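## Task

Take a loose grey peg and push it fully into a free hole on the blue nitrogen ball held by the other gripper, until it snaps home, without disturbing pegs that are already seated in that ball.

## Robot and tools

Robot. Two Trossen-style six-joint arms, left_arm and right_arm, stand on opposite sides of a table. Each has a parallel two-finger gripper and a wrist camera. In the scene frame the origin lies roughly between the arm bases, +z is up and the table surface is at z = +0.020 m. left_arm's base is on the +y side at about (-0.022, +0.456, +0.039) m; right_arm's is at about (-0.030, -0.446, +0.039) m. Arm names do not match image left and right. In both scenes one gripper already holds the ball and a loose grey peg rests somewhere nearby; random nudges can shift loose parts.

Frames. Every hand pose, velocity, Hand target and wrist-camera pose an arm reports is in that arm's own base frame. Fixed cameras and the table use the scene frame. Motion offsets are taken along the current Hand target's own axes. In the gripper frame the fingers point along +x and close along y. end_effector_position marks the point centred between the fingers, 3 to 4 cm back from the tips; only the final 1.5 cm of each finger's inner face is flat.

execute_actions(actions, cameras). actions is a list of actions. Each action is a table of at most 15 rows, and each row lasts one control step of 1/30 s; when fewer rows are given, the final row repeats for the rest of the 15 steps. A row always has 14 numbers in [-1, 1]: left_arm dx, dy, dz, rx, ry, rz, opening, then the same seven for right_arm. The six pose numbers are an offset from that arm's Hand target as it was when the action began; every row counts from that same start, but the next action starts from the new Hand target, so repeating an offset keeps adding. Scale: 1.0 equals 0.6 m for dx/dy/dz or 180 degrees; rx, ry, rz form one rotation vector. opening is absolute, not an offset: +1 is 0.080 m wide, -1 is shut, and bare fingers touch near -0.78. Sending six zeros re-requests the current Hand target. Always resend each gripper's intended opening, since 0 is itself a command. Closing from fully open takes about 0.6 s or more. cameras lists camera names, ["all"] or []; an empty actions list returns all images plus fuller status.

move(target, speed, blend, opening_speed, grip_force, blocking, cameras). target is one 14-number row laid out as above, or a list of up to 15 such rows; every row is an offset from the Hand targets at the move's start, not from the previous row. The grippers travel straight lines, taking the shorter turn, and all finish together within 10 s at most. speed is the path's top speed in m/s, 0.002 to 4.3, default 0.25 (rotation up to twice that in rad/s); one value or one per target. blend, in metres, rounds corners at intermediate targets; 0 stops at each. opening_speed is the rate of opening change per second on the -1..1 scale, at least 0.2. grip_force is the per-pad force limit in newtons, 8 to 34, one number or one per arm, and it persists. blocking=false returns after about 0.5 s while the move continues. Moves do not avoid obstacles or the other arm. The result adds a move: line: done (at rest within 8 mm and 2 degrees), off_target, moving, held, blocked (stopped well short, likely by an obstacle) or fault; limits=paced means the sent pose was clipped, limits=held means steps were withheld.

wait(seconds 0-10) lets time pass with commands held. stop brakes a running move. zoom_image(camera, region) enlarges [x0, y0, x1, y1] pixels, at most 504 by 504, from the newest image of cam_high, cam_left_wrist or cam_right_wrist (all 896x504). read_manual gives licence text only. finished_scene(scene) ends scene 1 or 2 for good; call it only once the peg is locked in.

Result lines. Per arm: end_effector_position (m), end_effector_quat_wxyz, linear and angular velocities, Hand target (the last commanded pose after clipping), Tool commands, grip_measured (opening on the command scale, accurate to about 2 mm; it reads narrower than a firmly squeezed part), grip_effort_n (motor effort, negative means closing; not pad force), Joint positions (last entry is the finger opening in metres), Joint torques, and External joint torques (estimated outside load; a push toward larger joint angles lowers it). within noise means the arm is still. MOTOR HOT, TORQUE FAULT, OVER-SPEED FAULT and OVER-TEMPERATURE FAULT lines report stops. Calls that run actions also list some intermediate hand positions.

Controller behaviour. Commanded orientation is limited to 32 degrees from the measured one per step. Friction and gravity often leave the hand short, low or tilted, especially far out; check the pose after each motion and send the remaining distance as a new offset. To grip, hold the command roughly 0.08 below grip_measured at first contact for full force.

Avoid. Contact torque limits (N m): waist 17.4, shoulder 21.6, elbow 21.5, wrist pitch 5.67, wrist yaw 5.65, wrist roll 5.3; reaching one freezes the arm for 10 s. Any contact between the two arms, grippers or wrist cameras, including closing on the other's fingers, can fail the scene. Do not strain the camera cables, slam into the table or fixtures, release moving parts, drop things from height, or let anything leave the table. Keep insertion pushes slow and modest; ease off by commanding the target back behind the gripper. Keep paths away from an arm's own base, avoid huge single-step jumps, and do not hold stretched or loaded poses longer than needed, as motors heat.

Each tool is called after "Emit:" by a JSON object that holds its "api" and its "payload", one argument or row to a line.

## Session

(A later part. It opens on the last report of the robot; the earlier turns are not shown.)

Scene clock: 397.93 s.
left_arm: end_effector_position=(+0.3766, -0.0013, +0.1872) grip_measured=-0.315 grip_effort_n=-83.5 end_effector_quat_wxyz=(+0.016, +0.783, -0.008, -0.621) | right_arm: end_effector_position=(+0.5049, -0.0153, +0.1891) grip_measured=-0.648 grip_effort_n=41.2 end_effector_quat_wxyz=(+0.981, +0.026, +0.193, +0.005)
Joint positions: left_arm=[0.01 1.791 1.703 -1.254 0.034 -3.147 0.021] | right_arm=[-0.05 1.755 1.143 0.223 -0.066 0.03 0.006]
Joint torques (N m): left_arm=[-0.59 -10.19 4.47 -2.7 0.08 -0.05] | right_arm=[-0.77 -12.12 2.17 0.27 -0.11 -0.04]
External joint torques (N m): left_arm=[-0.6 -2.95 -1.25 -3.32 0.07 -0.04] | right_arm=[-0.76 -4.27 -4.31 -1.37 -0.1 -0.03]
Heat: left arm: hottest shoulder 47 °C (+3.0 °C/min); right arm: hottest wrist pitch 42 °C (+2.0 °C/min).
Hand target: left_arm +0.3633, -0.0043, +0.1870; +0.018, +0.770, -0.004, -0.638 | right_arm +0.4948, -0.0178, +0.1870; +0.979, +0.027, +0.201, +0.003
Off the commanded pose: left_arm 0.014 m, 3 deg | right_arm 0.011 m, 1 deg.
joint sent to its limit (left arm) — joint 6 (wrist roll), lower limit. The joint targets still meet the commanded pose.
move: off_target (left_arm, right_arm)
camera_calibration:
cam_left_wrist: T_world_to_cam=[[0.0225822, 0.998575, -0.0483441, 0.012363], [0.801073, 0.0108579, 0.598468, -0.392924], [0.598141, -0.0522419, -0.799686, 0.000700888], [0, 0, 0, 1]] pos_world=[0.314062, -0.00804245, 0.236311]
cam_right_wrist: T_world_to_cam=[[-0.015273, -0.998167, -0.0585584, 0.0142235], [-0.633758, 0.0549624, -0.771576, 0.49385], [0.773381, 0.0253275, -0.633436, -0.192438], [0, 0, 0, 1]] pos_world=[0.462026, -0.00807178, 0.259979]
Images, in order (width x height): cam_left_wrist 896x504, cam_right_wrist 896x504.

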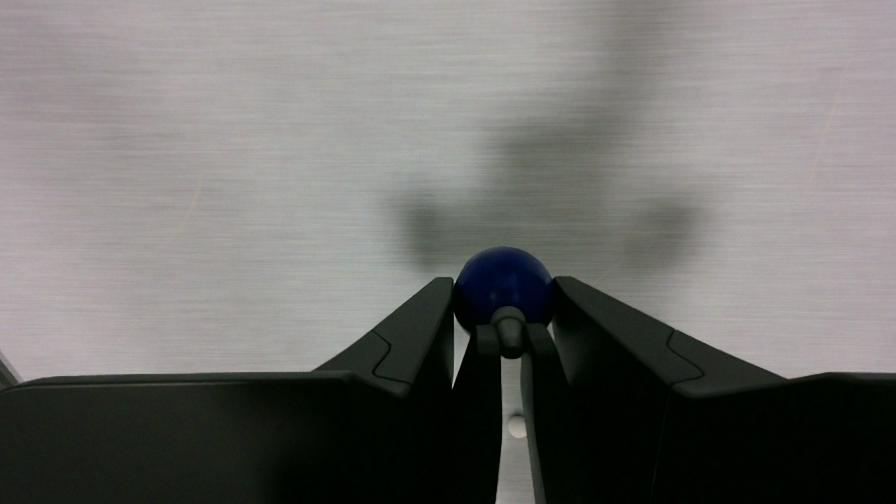

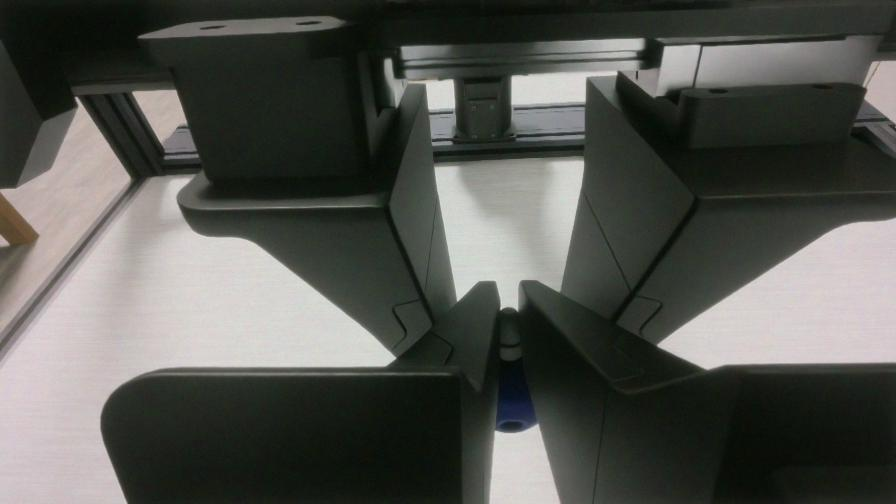

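Emit:
{"api": "move", "payload": {
  "target": [
    [0.0036,-0.0046,-0.0218,0,0.015,0,-0.465,0.0143,0.0033,0.0098,0,0,0,-0.7]
  ],
  "speed": 0.05,
  "cameras": ["cam_left_wrist","cam_right_wrist"]
}}

Emit:
{"api": "zoom_image", "payload": {
  "camera": "cam_right_wrist",
  "region": [418, 200, 598, 440]
}}

Emit:
{"api": "zoom_image", "payload": {
  "camera": "cam_left_wrist",
  "region": [414, 224, 594, 404]
}}

Scene clock: 400.87 s.
left_arm: end_effector_position=(+0.3752, -0.0019, +0.1867) grip_measured=-0.339 grip_effort_n=-83.5 end_effector_quat_wxyz=(+0.015, +0.782, -0.008, -0.623) | right_arm: end_effector_position=(+0.5006, -0.0159, +0.1849) grip_measured=-0.697 grip_effort_n=-16.5 end_effector_quat_wxyz=(+0.978, +0.027, +0.207, +0.004)
Joint positions: left_arm=[0.008 1.789 1.7 -1.257 0.034 -3.147 0.02] | right_arm=[-0.052 1.746 1.141 0.187 -0.066 0.03 0.004]
Joint torques (N m): left_arm=[0.23 -8.54 5.46 1.06 0.03 -0.04] | right_arm=[-0.08 -7.32 7.71 1.94 0.07 0.06]
External joint torques (N m): left_arm=[0.22 -1.22 -0.26 0.47 0.02 -0.04] | right_arm=[-0.1 0.42 1.23 0.3 0.08 0.06]
Heat: left arm: hottest wrist pitch 48 °C (-2.0 °C/min); right arm: hottest wrist pitch 42 °C (+2.0 °C/min).
Hand target: left_arm +0.3765, -0.0012, +0.1872; +0.018, +0.785, -0.003, -0.620 | right_arm +0.5050, -0.0160, +0.1890; +0.979, +0.027, +0.202, +0.003
Off the commanded pose: left_arm 0.002 m, 1 deg | right_arm 0.006 m, 1 deg.
joint sent to its limit (left arm) — joint 6 (wrist roll), lower limit. The joint targets still meet the commanded pose.
move: done
camera_calibration:
cam_left_wrist: T_world_to_cam=[[0.0238542, 0.998539, -0.0484817, 0.0125142], [0.803836, 0.00967487, 0.594773, -0.391913], [0.594373, -0.0531592, -0.802431, 0.00298508], [0, 0, 0, 1]] pos_world=[0.312961, -0.00854556, 0.236101]
cam_right_wrist: T_world_to_cam=[[-0.0182438, -0.998034, -0.0599623, 0.0150561], [-0.656654, 0.0571852, -0.752021, 0.495839], [0.753971, 0.0256548, -0.656406, -0.177788], [0, 0, 0, 1]] pos_world=[0.459917, -0.00876706, 0.257083]
Images, in order (width x height): cam_left_wrist 896x504, cam_right_wrist 896x504.

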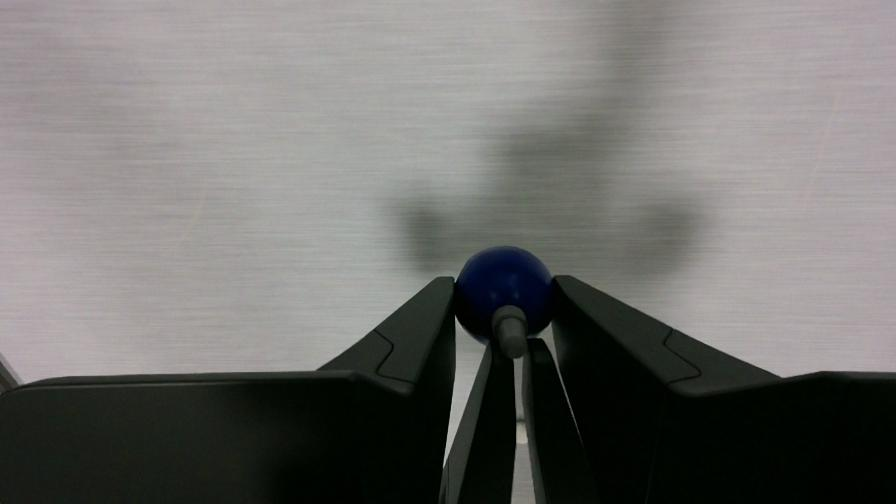

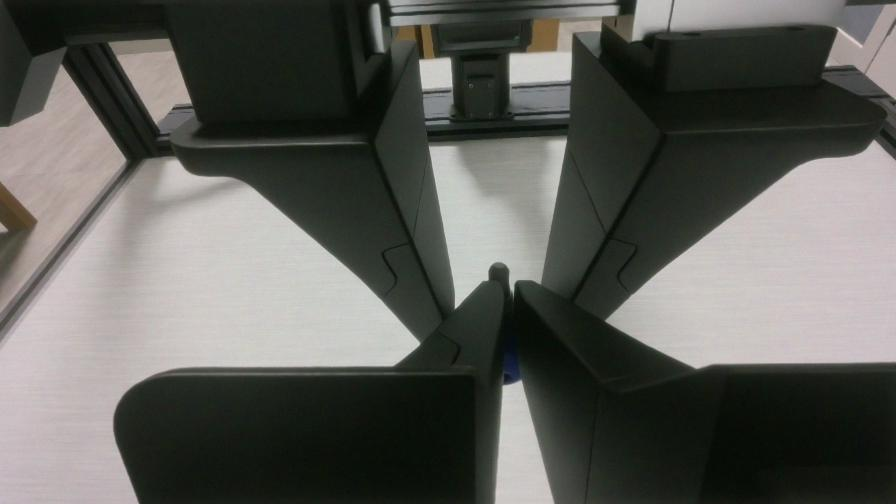

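Scaled by 2.100 from the camera's 896x504 image, which has a finer 1280x720 frame.

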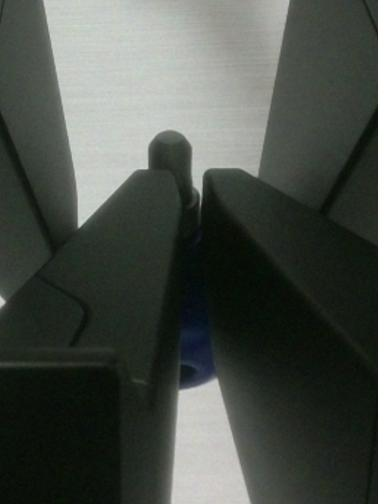

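Scaled by 2.800 from the camera's 896x504 image, which has a finer 1280x720 frame.

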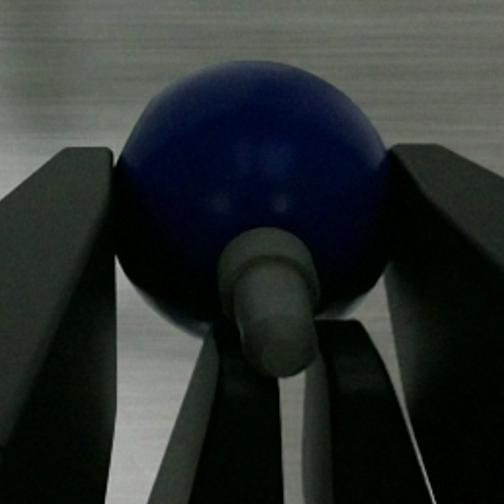

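Emit:
{"api": "move", "payload": {
  "target": [
    [0,0,0,0,0,0,-0.465,-0.13,0,0.03,0,0,0,-0.7]
  ],
  "speed": 0.12,
  "cameras": ["cam_left_wrist","cam_right_wrist"]
}}

Emit:
{"api": "zoom_image", "payload": {
  "camera": "cam_right_wrist",
  "region": [418, 150, 598, 390]
}}

Emit:
{"api": "zoom_image", "payload": {
  "camera": "cam_left_wrist",
  "region": [464, 244, 554, 374]
}}

Scene clock: 402.57 s.
left_arm: end_effector_position=(+0.3768, -0.0019, +0.1871) grip_measured=-0.339 grip_effort_n=-83.5 end_effector_quat_wxyz=(+0.015, +0.784, -0.008, -0.620) | right_arm: end_effector_position=(+0.4435, -0.0178, +0.2330) grip_measured=-0.697 grip_effort_n=-16.5 end_effector_quat_wxyz=(+0.978, +0.029, +0.206, +0.002)
Joint positions: left_arm=[0.008 1.789 1.7 -1.249 0.034 -3.147 0.02] | right_arm=[-0.066 1.481 1.06 0.006 -0.077 0.029 0.004]
Joint torques (N m): left_arm=[0.21 -8.57 5.45 0.57 0.03 -0.04] | right_arm=[-0.36 -8.59 5.08 1.81 -0.12 -0.13]
External joint torques (N m): left_arm=[0.22 -1.23 -0.29 -0.04 0 -0.04] | right_arm=[-0.39 -2.57 -1.57 0.2 -0.1 -0.13]
Heat: left arm: hottest wrist pitch 48 °C (-2.0 °C/min); right arm: hottest wrist pitch 42 °C (+2.0 °C/min).
Hand target: left_arm +0.3765, -0.0012, +0.1872; +0.018, +0.785, -0.003, -0.620 | right_arm +0.4404, -0.0182, +0.2363; +0.979, +0.027, +0.202, +0.003
Off the commanded pose: left_arm 0.001 m, 1 deg | right_arm 0.005 m, 1 deg.
joint sent to its limit (left arm) — joint 6 (wrist roll), lower limit. The joint targets still meet the commanded pose.
move: done
camera_calibration:
cam_left_wrist: T_world_to_cam=[[0.0242224, 0.998539, -0.0482945, 0.0122217], [0.799285, 0.0096725, 0.600875, -0.392843], [0.600464, -0.0531556, -0.797883, -0.000780697], [0, 0, 0, 1]] pos_world=[0.314166, -0.00844555, 0.236017]
cam_right_wrist: T_world_to_cam=[[-0.0220364, -0.997808, -0.0624055, 0.0172813], [-0.654146, 0.0615949, -0.753856, 0.494013], [0.756047, 0.02421, -0.654069, -0.104603], [0, 0, 0, 1]] pos_world=[0.402622, -0.0106528, 0.305075]
Images, in order (width x height): cam_left_wrist 896x504, cam_right_wrist 896x504.

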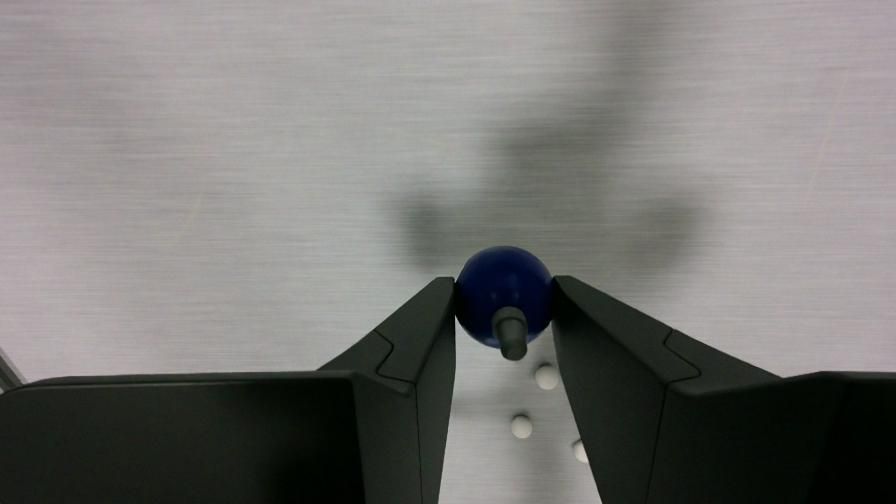

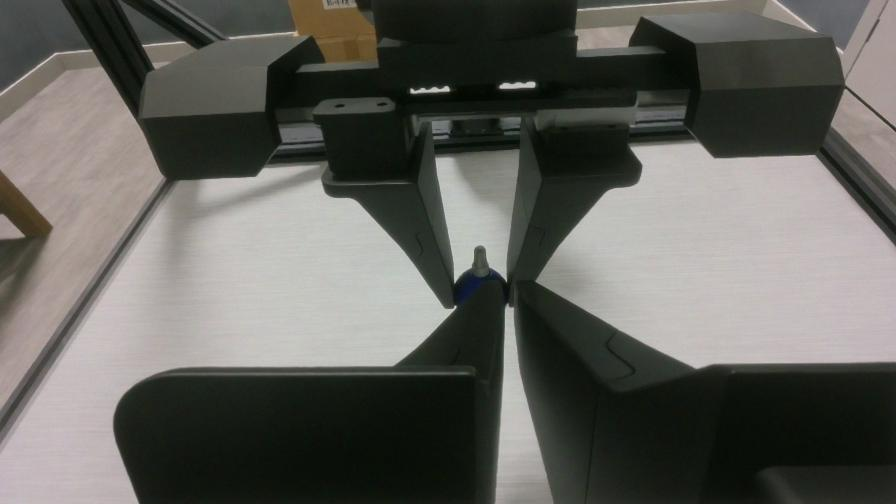

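Scaled by 2.100 from the camera's 896x504 image, which has a finer 1280x720 frame.

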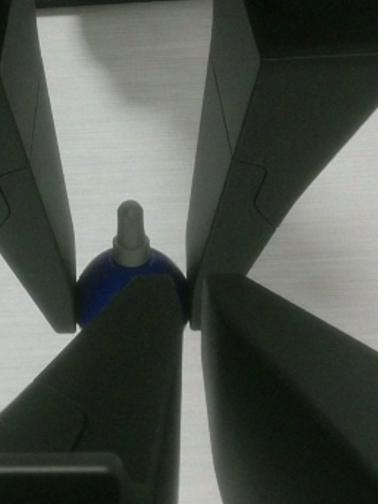

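Scaled by 3.877 from the camera's 896x504 image, which has a finer 1280x720 frame.

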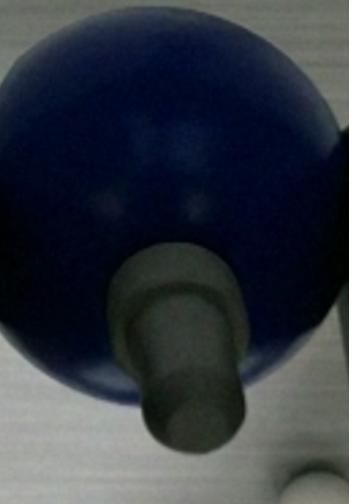

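Emit:
{"api": "move", "payload": {
  "target": [
    [0,0,0,0,0,0,-0.465,0.1,0.0033,-0.03,0,0,0,-0.6]
  ],
  "speed": 0.12,
  "cameras": ["cam_left_wrist","cam_right_wrist"]
}}

Emit:
{"api": "zoom_image", "payload": {
  "camera": "cam_right_wrist",
  "region": [418, 180, 598, 360]
}}

Emit:
{"api": "zoom_image", "payload": {
  "camera": "cam_left_wrist",
  "region": [414, 244, 594, 424]
}}

Scene clock: 416.00 s.
left_arm: end_effector_position=(+0.3768, -0.0019, +0.1871) grip_measured=-0.339 grip_effort_n=-83.5 end_effector_quat_wxyz=(+0.015, +0.784, -0.008, -0.620) | right_arm: end_effector_position=(+0.4844, -0.0149, +0.1941) grip_measured=-0.604 grip_effort_n=17.4 end_effector_quat_wxyz=(+0.978, +0.026, +0.205, +0.003)
Joint positions: left_arm=[0.008 1.789 1.7 -1.249 0.034 -3.147 0.02] | right_arm=[-0.051 1.674 1.093 0.167 -0.064 0.029 0.008]
Joint torques (N m): left_arm=[0.24 -8.56 5.47 0.57 0.03 -0.04] | right_arm=[0.24 -6.44 7.38 2.05 0.07 0.14]
External joint torques (N m): left_arm=[0.23 -1.22 -0.24 -0.01 0.01 -0.04] | right_arm=[0.15 0.76 0.92 0.44 0.09 0.14]
Heat: left arm: hottest shoulder 45 °C (+3.0 °C/min); right arm: hottest wrist pitch 42 °C (+2.0 °C/min).
Hand target: left_arm +0.3765, -0.0012, +0.1872; +0.018, +0.785, -0.003, -0.620 | right_arm +0.4884, -0.0144, +0.1963; +0.979, +0.027, +0.202, +0.003
Off the commanded pose: left_arm 0.001 m, 1 deg | right_arm 0.005 m, 0 deg.
joint sent to its limit (left arm) — joint 6 (wrist roll), lower limit. The joint targets still meet the commanded pose.
move: done
camera_calibration:
cam_left_wrist: T_world_to_cam=[[0.0242224, 0.998539, -0.0482945, 0.0122217], [0.799285, 0.0096725, 0.600875, -0.392843], [0.600464, -0.0531556, -0.797883, -0.000780697], [0, 0, 0, 1]] pos_world=[0.314166, -0.00844555, 0.236017]
cam_right_wrist: T_world_to_cam=[[-0.0185439, -0.998207, -0.0569188, 0.0158084], [-0.653484, 0.0551865, -0.754926, 0.490968], [0.756713, 0.0231963, -0.653335, -0.161601], [0, 0, 0, 1]] pos_world=[0.443419, -0.00756624, 0.265965]
Images, in order (width x height): cam_left_wrist 896x504, cam_right_wrist 896x504.

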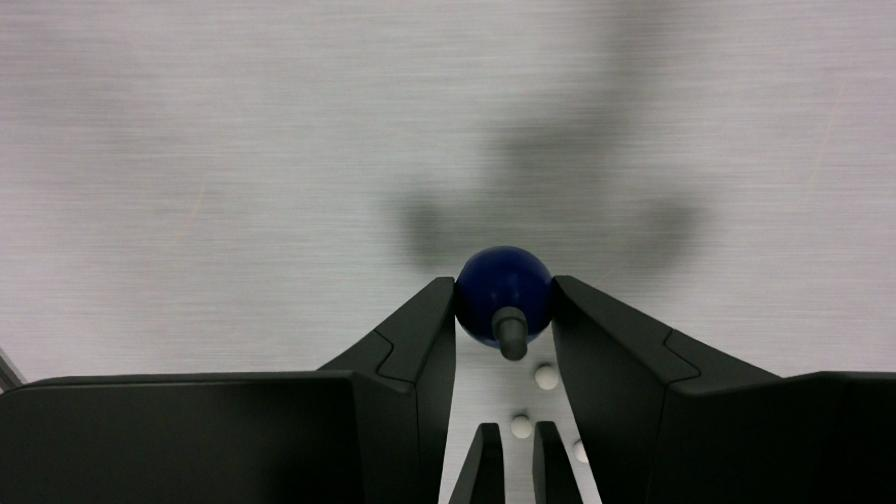

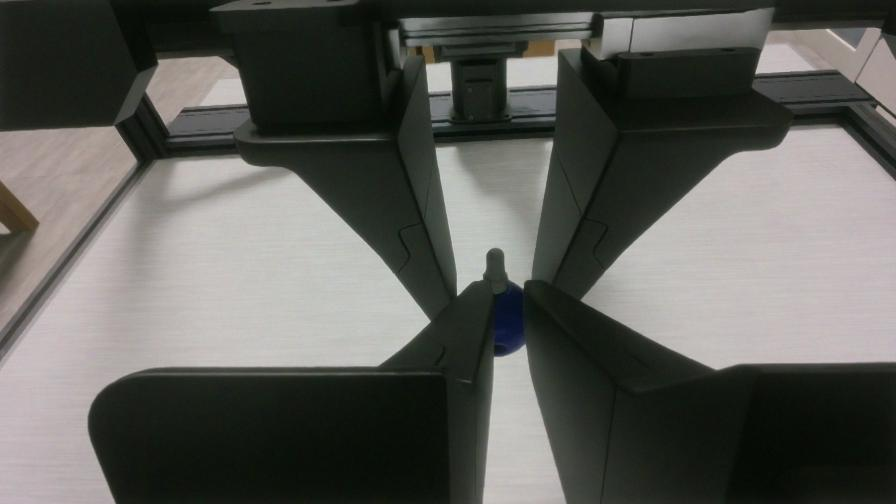

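Scaled by 2.800 from the camera's 896x504 image, which has a finer 1280x720 frame.

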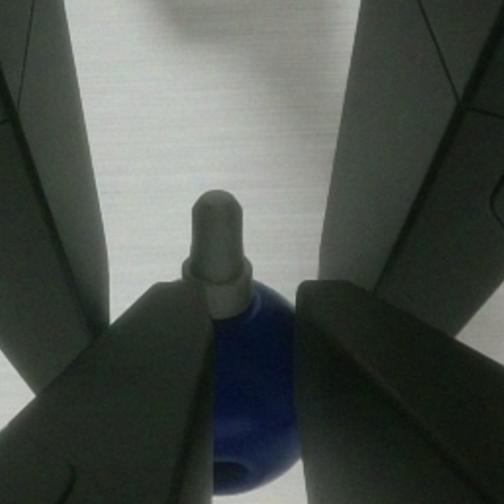

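Scaled by 2.800 from the camera's 896x504 image, which has a finer 1280x720 frame.

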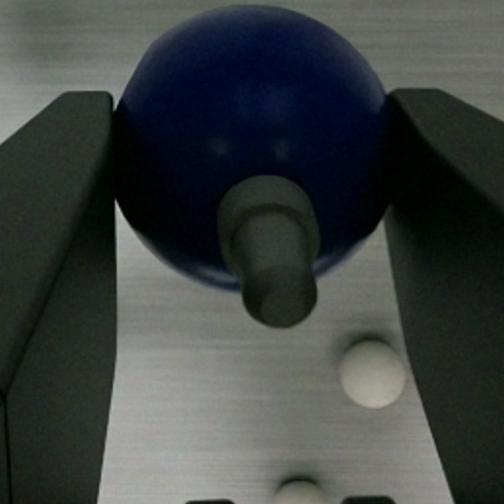

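Emit:
{"api": "move", "payload": {
  "target": [
    [0,0,0,0,0,0,-0.465,0.05,0.0015,0,0,0,0,-0.62]
  ],
  "speed": 0.06,
  "cameras": ["cam_left_wrist","cam_right_wrist"]
}}

Emit:
{"api": "zoom_image", "payload": {
  "camera": "cam_right_wrist",
  "region": [418, 200, 598, 380]
}}

Emit:
{"api": "zoom_image", "payload": {
  "camera": "cam_left_wrist",
  "region": [414, 244, 594, 424]
}}

Scene clock: 417.97 s.
left_arm: end_effector_position=(+0.3703, -0.0019, +0.1842) grip_measured=-0.339 grip_effort_n=-83.5 end_effector_quat_wxyz=(+0.016, +0.775, -0.008, -0.632) | right_arm: end_effector_position=(+0.5089, -0.0134, +0.1827) grip_measured=-0.617 grip_effort_n=-14.2 end_effector_quat_wxyz=(+0.978, +0.025, +0.207, +0.004)
Joint positions: left_arm=[0.008 1.789 1.694 -1.275 0.034 -3.147 0.02] | right_arm=[-0.043 1.779 1.171 0.19 -0.058 0.03 0.007]
Joint torques (N m): left_arm=[0.21 -8.54 6.1 2.22 0.03 -0.05] | right_arm=[0.21 -6.12 8.08 2.48 0.06 0.16]
External joint torques (N m): left_arm=[0.25 -1.19 0.39 1.67 0.01 -0.05] | right_arm=[0.28 1.74 1.7 0.88 0.06 0.16]
Heat: left arm: hottest shoulder 45 °C (+3.0 °C/min); right arm: hottest wrist pitch 42 °C (+2.0 °C/min).
Hand target: left_arm +0.3764, -0.0012, +0.1871; +0.018, +0.785, -0.003, -0.620 | right_arm +0.5160, -0.0129, +0.1844; +0.979, +0.027, +0.202, +0.003
Off the commanded pose: left_arm 0.007 m, 2 deg | right_arm 0.007 m, 1 deg.
joint sent to its limit (left arm) — joint 6 (wrist roll), lower limit. The joint targets still meet the commanded pose.
move: done
camera_calibration:
cam_left_wrist: T_world_to_cam=[[0.0227326, 0.998527, -0.0492557, 0.013081], [0.81769, 0.00977654, 0.575575, -0.388073], [0.575209, -0.0533602, -0.816264, 0.0135288], [0, 0, 0, 1]] pos_world=[0.309244, -0.00854579, 0.235052]
cam_right_wrist: T_world_to_cam=[[-0.0178457, -0.998251, -0.056359, 0.0167556], [-0.656528, 0.0542127, -0.752351, 0.499403], [0.75409, 0.023575, -0.656347, -0.185714], [0, 0, 0, 1]] pos_world=[0.468216, -0.00596953, 0.254778]
Images, in order (width x height): cam_left_wrist 896x504, cam_right_wrist 896x504.

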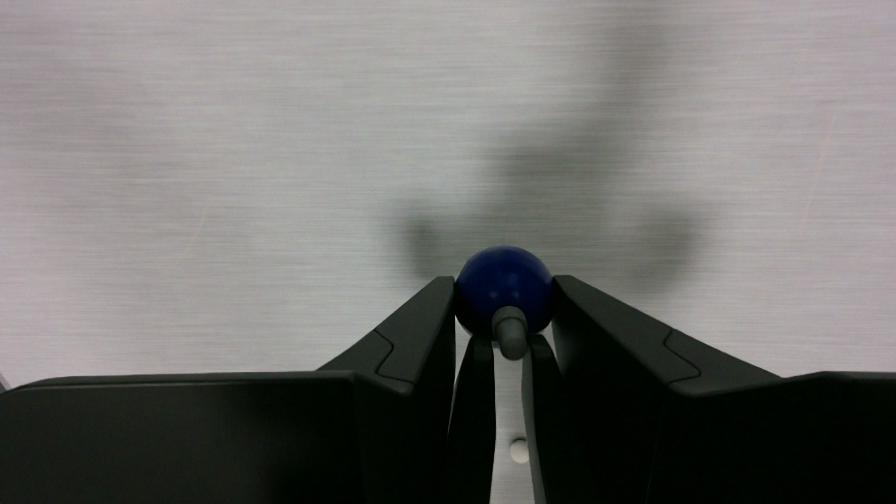

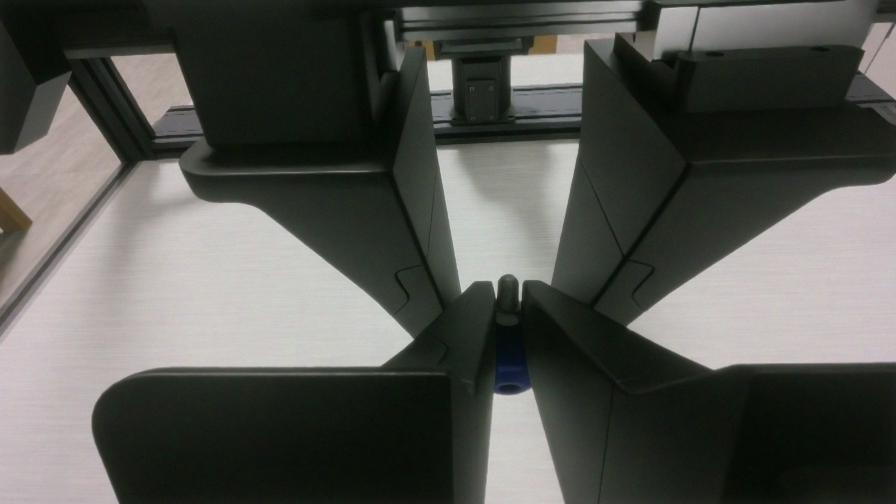

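Scaled by 2.800 from the camera's 896x504 image, which has a finer 1280x720 frame.

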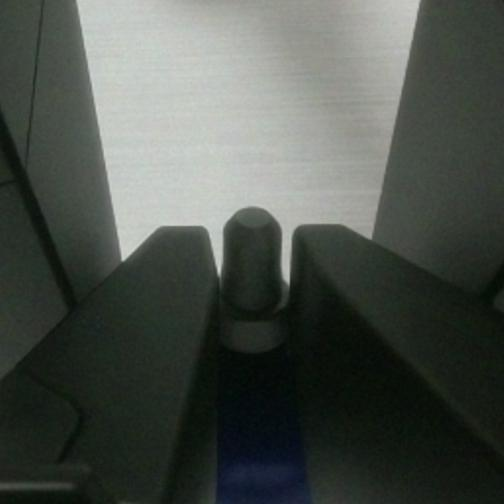

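Scaled by 2.800 from the camera's 896x504 image, which has a finer 1280x720 frame.

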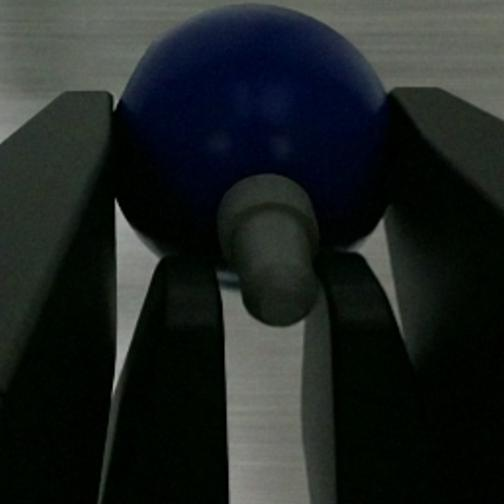

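Emit:
{"api": "move", "payload": {
  "target": [
    [0,0,0,0,0,0,-0.465,-0.005,0,0.004,0,0,0,-0.9]
  ],
  "speed": 0.06,
  "opening_speed": 0.5,
  "cameras": ["cam_left_wrist","cam_right_wrist"]
}}

Emit:
{"api": "zoom_image", "payload": {
  "camera": "cam_right_wrist",
  "region": [418, 200, 598, 380]
}}

Emit:
{"api": "zoom_image", "payload": {
  "camera": "cam_left_wrist",
  "region": [414, 244, 594, 424]
}}

Scene clock: 420.07 s.
left_arm: end_effector_position=(+0.3733, -0.0019, +0.1848) grip_measured=-0.339 grip_effort_n=-83.5 end_effector_quat_wxyz=(+0.015, +0.779, -0.008, -0.627) | right_arm: end_effector_position=(+0.5101, -0.0137, +0.1855) grip_measured=-0.770 grip_effort_n=-39.8 end_effector_quat_wxyz=(+0.978, +0.025, +0.206, +0.003)
Joint positions: left_arm=[0.008 1.789 1.694 -1.261 0.034 -3.147 0.02] | right_arm=[-0.043 1.779 1.18 0.184 -0.056 0.03 0]
Joint torques (N m): left_arm=[0.25 -8.56 6.11 1.34 0.03 -0.05] | right_arm=[0.2 -7.31 7.44 1.99 0.01 0.17]
External joint torques (N m): left_arm=[0.29 -1.25 0.41 0.77 0 -0.05] | right_arm=[0.2 0.52 1.08 0.4 0.02 0.17]
Heat: left arm: hottest shoulder 45 °C (+3.0 °C/min); right arm: hottest wrist pitch 42 °C (+2.0 °C/min).
Hand target: left_arm +0.3765, -0.0012, +0.1872; +0.018, +0.785, -0.003, -0.620 | right_arm +0.5142, -0.0131, +0.1879; +0.979, +0.027, +0.202, +0.003
Off the commanded pose: left_arm 0.004 m, 1 deg | right_arm 0.005 m, 1 deg.
joint sent to its limit (left arm) — joint 6 (wrist roll), lower limit. The joint targets still meet the commanded pose.
move: done
camera_calibration:
cam_left_wrist: T_world_to_cam=[[0.0234309, 0.998534, -0.0487992, 0.0126903], [0.809696, 0.00967618, 0.58677, -0.389944], [0.586382, -0.053261, -0.808282, 0.00662428], [0, 0, 0, 1]] pos_world=[0.311554, -0.00854574, 0.234781]
cam_right_wrist: T_world_to_cam=[[-0.0190568, -0.998265, -0.0557044, 0.0171295], [-0.65386, 0.0545922, -0.754644, 0.501434], [0.756376, 0.0220417, -0.653766, -0.186448], [0, 0, 0, 1]] pos_world=[0.469219, -0.00616501, 0.257465]
Images, in order (width x height): cam_left_wrist 896x504, cam_right_wrist 896x504.

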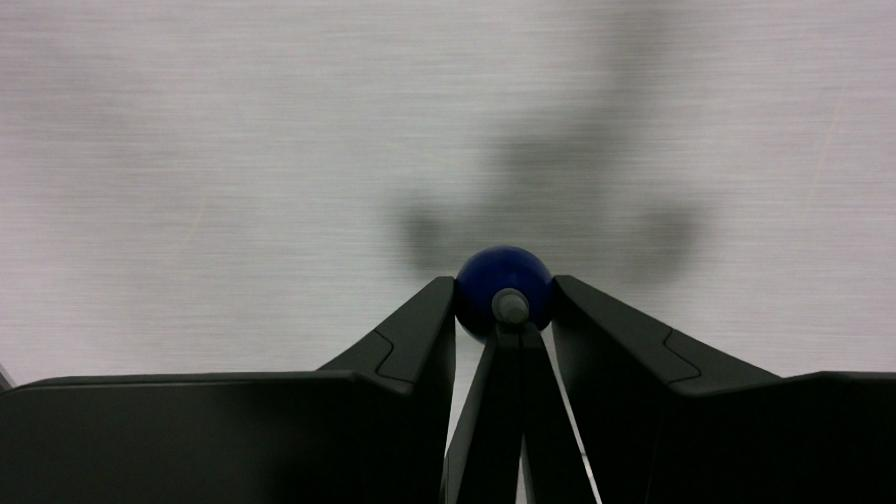

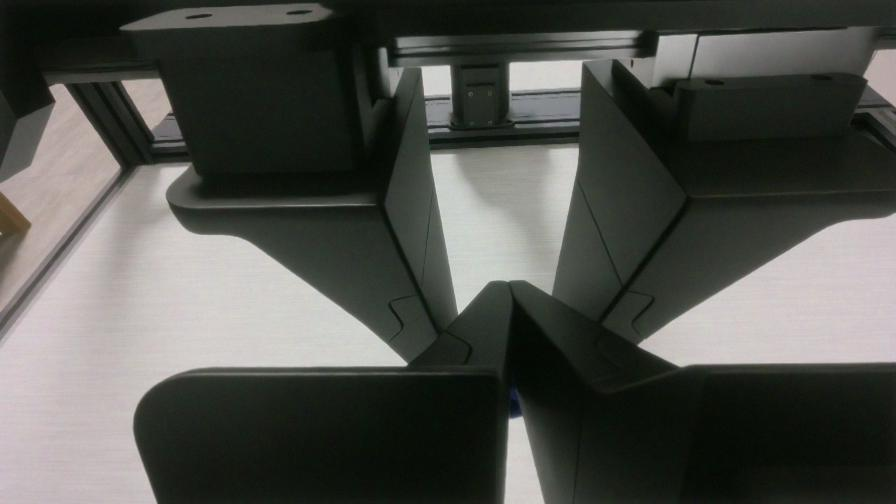

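Scaled by 2.800 from the camera's 896x504 image, which has a finer 1280x720 frame.

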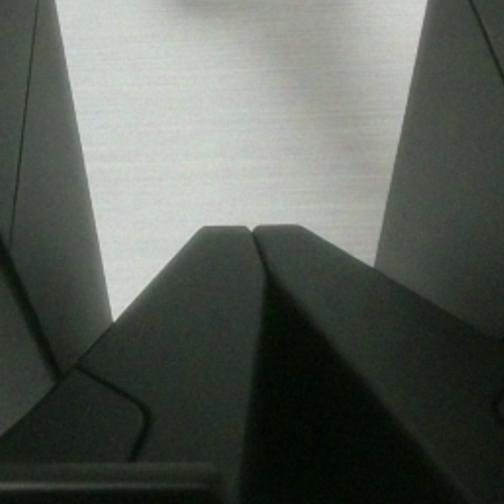

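Scaled by 2.800 from the camera's 896x504 image, which has a finer 1280x720 frame.

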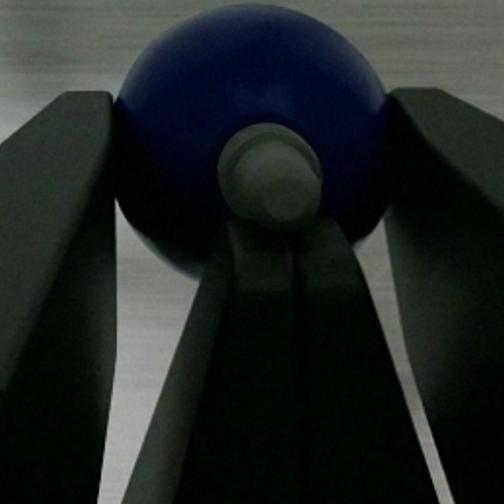

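Emit:
{"api": "move", "payload": {
  "target": [
    [0,0,0,0,0,0,-0.465,-0.2,0,0.04,0,0,0,-0.77]
  ],
  "speed": 0.15,
  "cameras": ["cam_left_wrist","cam_right_wrist"]
}}

Emit:
{"api": "zoom_image", "payload": {
  "camera": "cam_right_wrist",
  "region": [418, 180, 598, 360]
}}

Emit:
{"api": "zoom_image", "payload": {
  "camera": "cam_left_wrist",
  "region": [414, 244, 594, 424]
}}

Scene clock: 429.37 s.
left_arm: end_effector_position=(+0.3759, -0.0019, +0.1854) grip_measured=-0.339 grip_effort_n=-83.5 end_effector_quat_wxyz=(+0.015, +0.783, -0.008, -0.622) | right_arm: end_effector_position=(+0.4164, -0.0161, +0.2550) grip_measured=-0.770 grip_effort_n=-2.1 end_effector_quat_wxyz=(+0.978, +0.029, +0.205, +0.002)
Joint positions: left_arm=[0.008 1.789 1.694 -1.248 0.034 -3.147 0.02] | right_arm=[-0.066 1.363 1.047 -0.097 -0.077 0.029 0]
Joint torques (N m): left_arm=[0.23 -8.57 6.1 0.5 0.03 -0.05] | right_arm=[-0.21 -7.57 5.13 1.78 -0.15 -0.13]
External joint torques (N m): left_arm=[0.19 -1.24 0.4 -0.08 0.01 -0.05] | right_arm=[-0.23 -2.21 -1.72 0.13 -0.14 -0.13]
Heat: left arm: hottest shoulder 44 °C (+2.0 °C/min); right arm: hottest wrist pitch 43 °C (+2.0 °C/min).
Hand target: left_arm +0.3764, -0.0012, +0.1872; +0.018, +0.785, -0.003, -0.620 | right_arm +0.4135, -0.0164, +0.2571; +0.979, +0.027, +0.202, +0.003
Off the commanded pose: left_arm 0.002 m, 1 deg | right_arm 0.004 m, 0 deg.
joint sent to its limit (left arm) — joint 6 (wrist roll), lower limit. The joint targets still meet the commanded pose.
move: done
camera_calibration:
cam_left_wrist: T_world_to_cam=[[0.0239834, 0.998539, -0.0484135, 0.012271], [0.802248, 0.00967215, 0.596913, -0.391513], [0.59651, -0.0531557, -0.800844, 0.000391103], [0, 0, 0, 1]] pos_world=[0.313563, -0.00844555, 0.234607]
cam_right_wrist: T_world_to_cam=[[-0.0221955, -0.99782, -0.0621578, 0.0198237], [-0.652738, 0.0615561, -0.755078, 0.492485], [0.757258, 0.0238134, -0.652681, -0.0706752], [0, 0, 0, 1]] pos_world=[0.375423, -0.00885199, 0.326969]
Images, in order (width x height): cam_left_wrist 896x504, cam_right_wrist 896x504.

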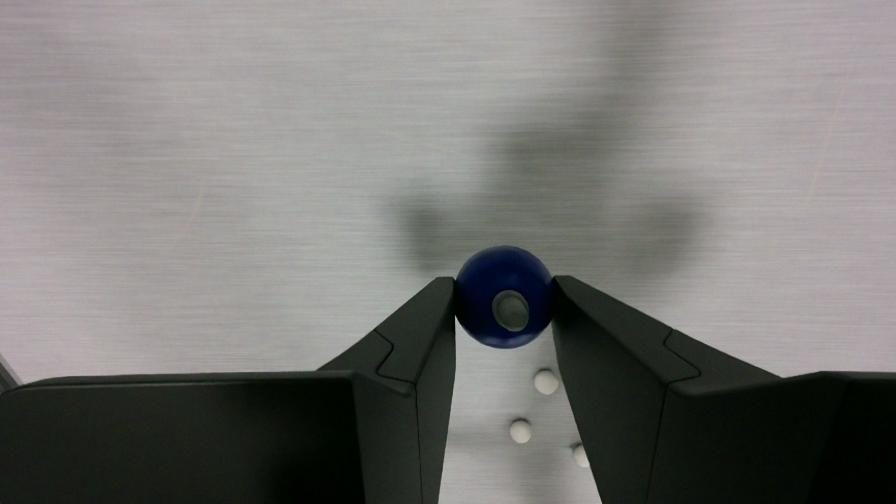

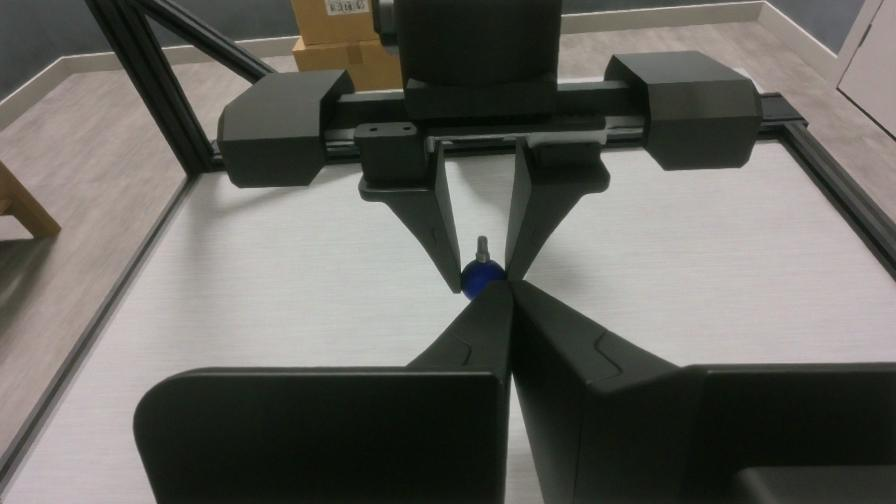

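Scaled by 2.800 from the camera's 896x504 image, which has a finer 1280x720 frame.

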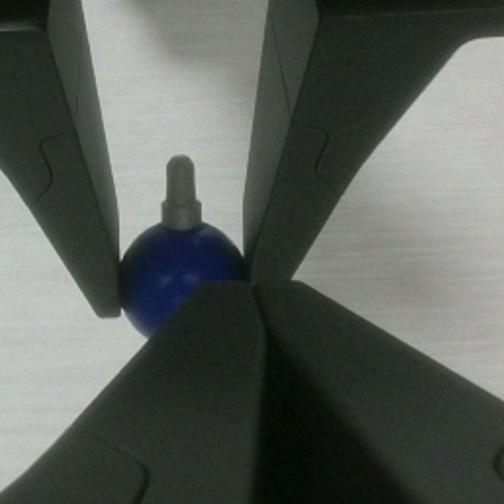

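Scaled by 2.800 from the camera's 896x504 image, which has a finer 1280x720 frame.

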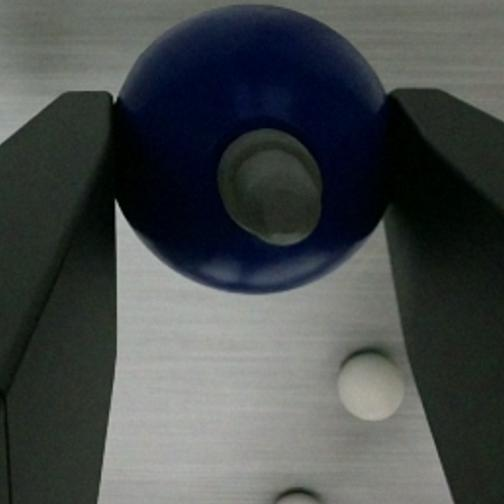

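Emit:
{"api": "move", "payload": {
  "target": [
    [-0.06,0,0,0.5,0,0,-0.465,-0.06,0,0.04,0,0,0,-0.6]
  ],
  "speed": 0.3
}}

Emit:
{"api": "move", "payload": {
  "target": [
    [0,0,0,0.45,0,0,-0.465,0,0,0,0,0,0,-0.6]
  ],
  "speed": 0.3
}}

Scene clock: 433.60 s.
left_arm: end_effector_position=(+0.3666, -0.0020, +0.2160) grip_measured=-0.339 grip_effort_n=-83.5 end_effector_quat_wxyz=(+0.536, -0.565, +0.446, +0.440) | right_arm: end_effector_position=(+0.3912, -0.0177, +0.2807) grip_measured=-0.604 grip_effort_n=17.9 end_effector_quat_wxyz=(+0.976, +0.030, +0.217, +0.002)
Joint positions: left_arm=[0.008 1.789 1.821 -1.388 0.034 -1.588 0.02] | right_arm=[-0.08 1.273 1.101 -0.266 -0.089 0.024 0.008]
Joint torques (N m): left_arm=[0.35 -8.76 7.54 0.4 -0.14 0.15] | right_arm=[-0.31 -6.8 7.66 1.78 -0.15 -0.15]
External joint torques (N m): left_arm=[0.35 -1.61 1.98 -0.21 -0.1 0.14] | right_arm=[-0.33 -2.18 0.93 0.16 -0.13 -0.15]
Heat: left arm: hottest shoulder 44 °C (+2.0 °C/min); right arm: hottest wrist pitch 43 °C (+2.0 °C/min).
Hand target: left_arm +0.3681, -0.0002, +0.2222; +0.542, -0.568, +0.441, +0.436 | right_arm +0.3898, -0.0182, +0.2934; +0.979, +0.027, +0.202, +0.003
Off the commanded pose: left_arm 0.007 m, 1 deg | right_arm 0.013 m, 2 deg.
move: off_target (right_arm)

Scene clock: 436.53 s.
left_arm: end_effector_position=(+0.3665, -0.0020, +0.2160) grip_measured=-0.339 grip_effort_n=-83.5 end_effector_quat_wxyz=(+0.774, -0.081, +0.626, +0.045) | right_arm: end_effector_position=(+0.3912, -0.0177, +0.2807) grip_measured=-0.604 grip_effort_n=17.9 end_effector_quat_wxyz=(+0.976, +0.030, +0.217, +0.002)
Joint positions: left_arm=[0.008 1.789 1.821 -1.388 0.034 -0.175 0.02] | right_arm=[-0.08 1.273 1.101 -0.266 -0.089 0.024 0.008]
Joint torques (N m): left_arm=[0.36 -8.83 7.58 0.48 -0.09 0.17] | right_arm=[-0.37 -6.89 7.68 1.78 -0.14 -0.15]
External joint torques (N m): left_arm=[0.45 -1.6 1.95 -0.18 -0.11 0.16] | right_arm=[-0.28 -2.33 0.98 0.17 -0.13 -0.15]
Heat: left arm: hottest shoulder 44 °C (+2.0 °C/min); right arm: hottest wrist pitch 43 °C (+2.0 °C/min).
Hand target: left_arm +0.3680, -0.0002, +0.2221; +0.781, -0.080, +0.618, +0.045 | right_arm +0.3898, -0.0182, +0.2934; +0.979, +0.027, +0.202, +0.003
Off the commanded pose: left_arm 0.007 m, 1 deg | right_arm 0.013 m, 2 deg.
move: off_target (right_arm)

Emit:
{"api": "move", "payload": {
  "target": [
    [-0.0238,0.0068,-0.0417,0.0588,-0.1757,-0.0071,-0.465,-0.03,0,0.0,0,0,0,-0.55]
  ],
  "speed": 0.25,
  "cameras": ["cam_left_wrist","cam_right_wrist"]
}}

Emit:
{"api": "zoom_image", "payload": {
  "camera": "cam_left_wrist",
  "region": [414, 244, 594, 424]
}}

Scene clock: 439.90 s.
left_arm: end_effector_position=(+0.3425, +0.0000, +0.2301) grip_measured=-0.339 grip_effort_n=-83.5 end_effector_quat_wxyz=(+0.923, -0.003, +0.385, +0.001) | right_arm: end_effector_position=(+0.3755, -0.0183, +0.2928) grip_measured=-0.553 grip_effort_n=17.4 end_effector_quat_wxyz=(+0.977, +0.029, +0.211, +0.002)
Joint positions: left_arm=[0.001 1.258 1.139 -0.672 0.002 -0.006 0.02] | right_arm=[-0.087 1.213 1.101 -0.316 -0.096 0.021 0.01]
Joint torques (N m): left_arm=[-0.23 -6.25 5.24 1.6 -0.11 0.18] | right_arm=[-0.3 -6.37 6.59 1.79 -0.15 -0.14]
External joint torques (N m): left_arm=[-0.25 -2 -1.25 0.24 -0.11 0.17] | right_arm=[-0.29 -2.18 -0.14 0.16 -0.12 -0.14]
Heat: left arm: hottest shoulder 44 °C (+2.0 °C/min); right arm: hottest wrist pitch 43 °C (+2.0 °C/min).
Hand target: left_arm +0.3401, -0.0003, +0.2302; +0.924, +0.000, +0.383, +0.000 | right_arm +0.3733, -0.0185, +0.3005; +0.979, +0.027, +0.202, +0.003
Off the commanded pose: left_arm 0.002 m, 1 deg | right_arm 0.008 m, 1 deg.
move: done
camera_calibration:
cam_left_wrist: T_world_to_cam=[[0.000095516, -0.999626, -0.0273493, 0.0167372], [-0.932971, 0.00975532, -0.359819, 0.423043], [0.359951, 0.0255504, -0.932621, 0.167629], [0, 0, 0, 1]] pos_world=[0.334347, 0.00832105, 0.309011]
cam_right_wrist: T_world_to_cam=[[-0.0230479, -0.997721, -0.0634132, 0.0197705], [-0.662746, 0.0627375, -0.746211, 0.4956], [0.748489, 0.0248283, -0.662682, -0.00869257], [0, 0, 0, 1]] pos_world=[0.335419, -0.0111515, 0.365316]
Images, in order (width x height): cam_left_wrist 896x504, cam_right_wrist 896x504.

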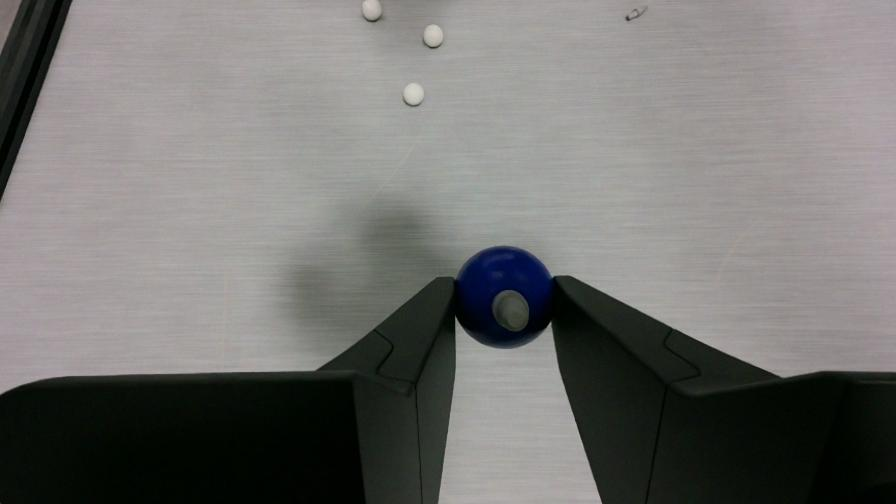

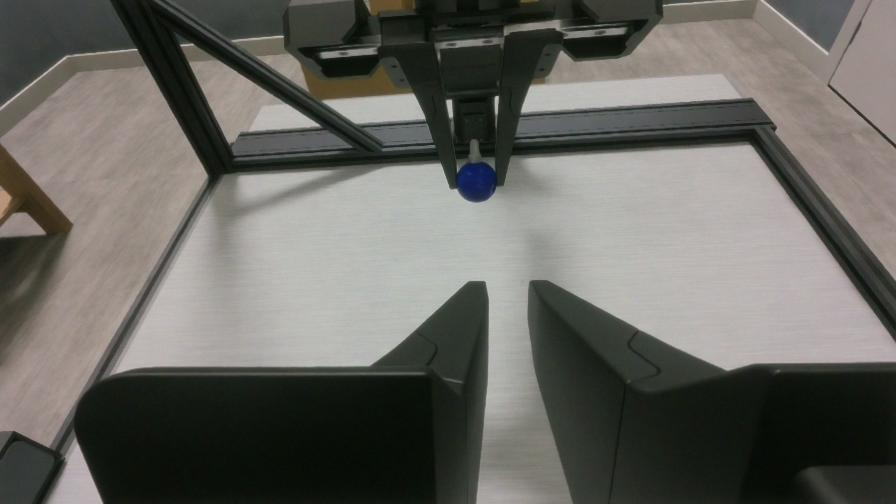

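Scaled by 2.800 from the camera's 896x504 image, which has a finer 1280x720 frame.

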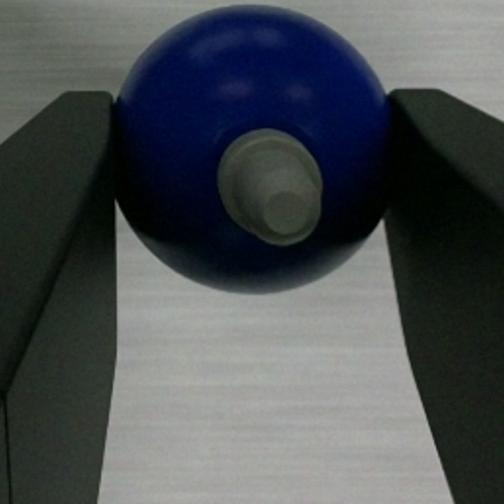

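Emit:
{"api": "zoom_image", "payload": {
  "camera": "cam_right_wrist",
  "region": [432, 130, 522, 220]
}}

Scaled by 5.600 from the camera's 896x504 image, which has a finer 1280x720 frame.

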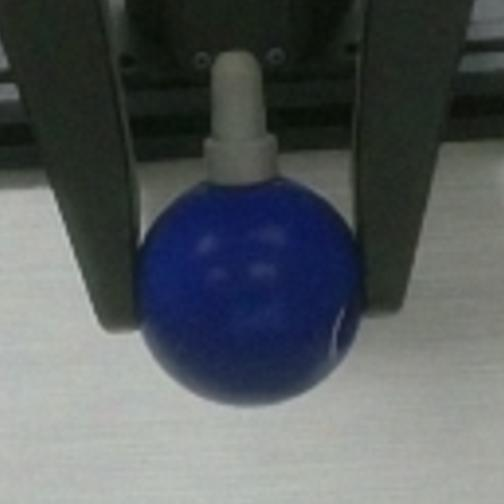

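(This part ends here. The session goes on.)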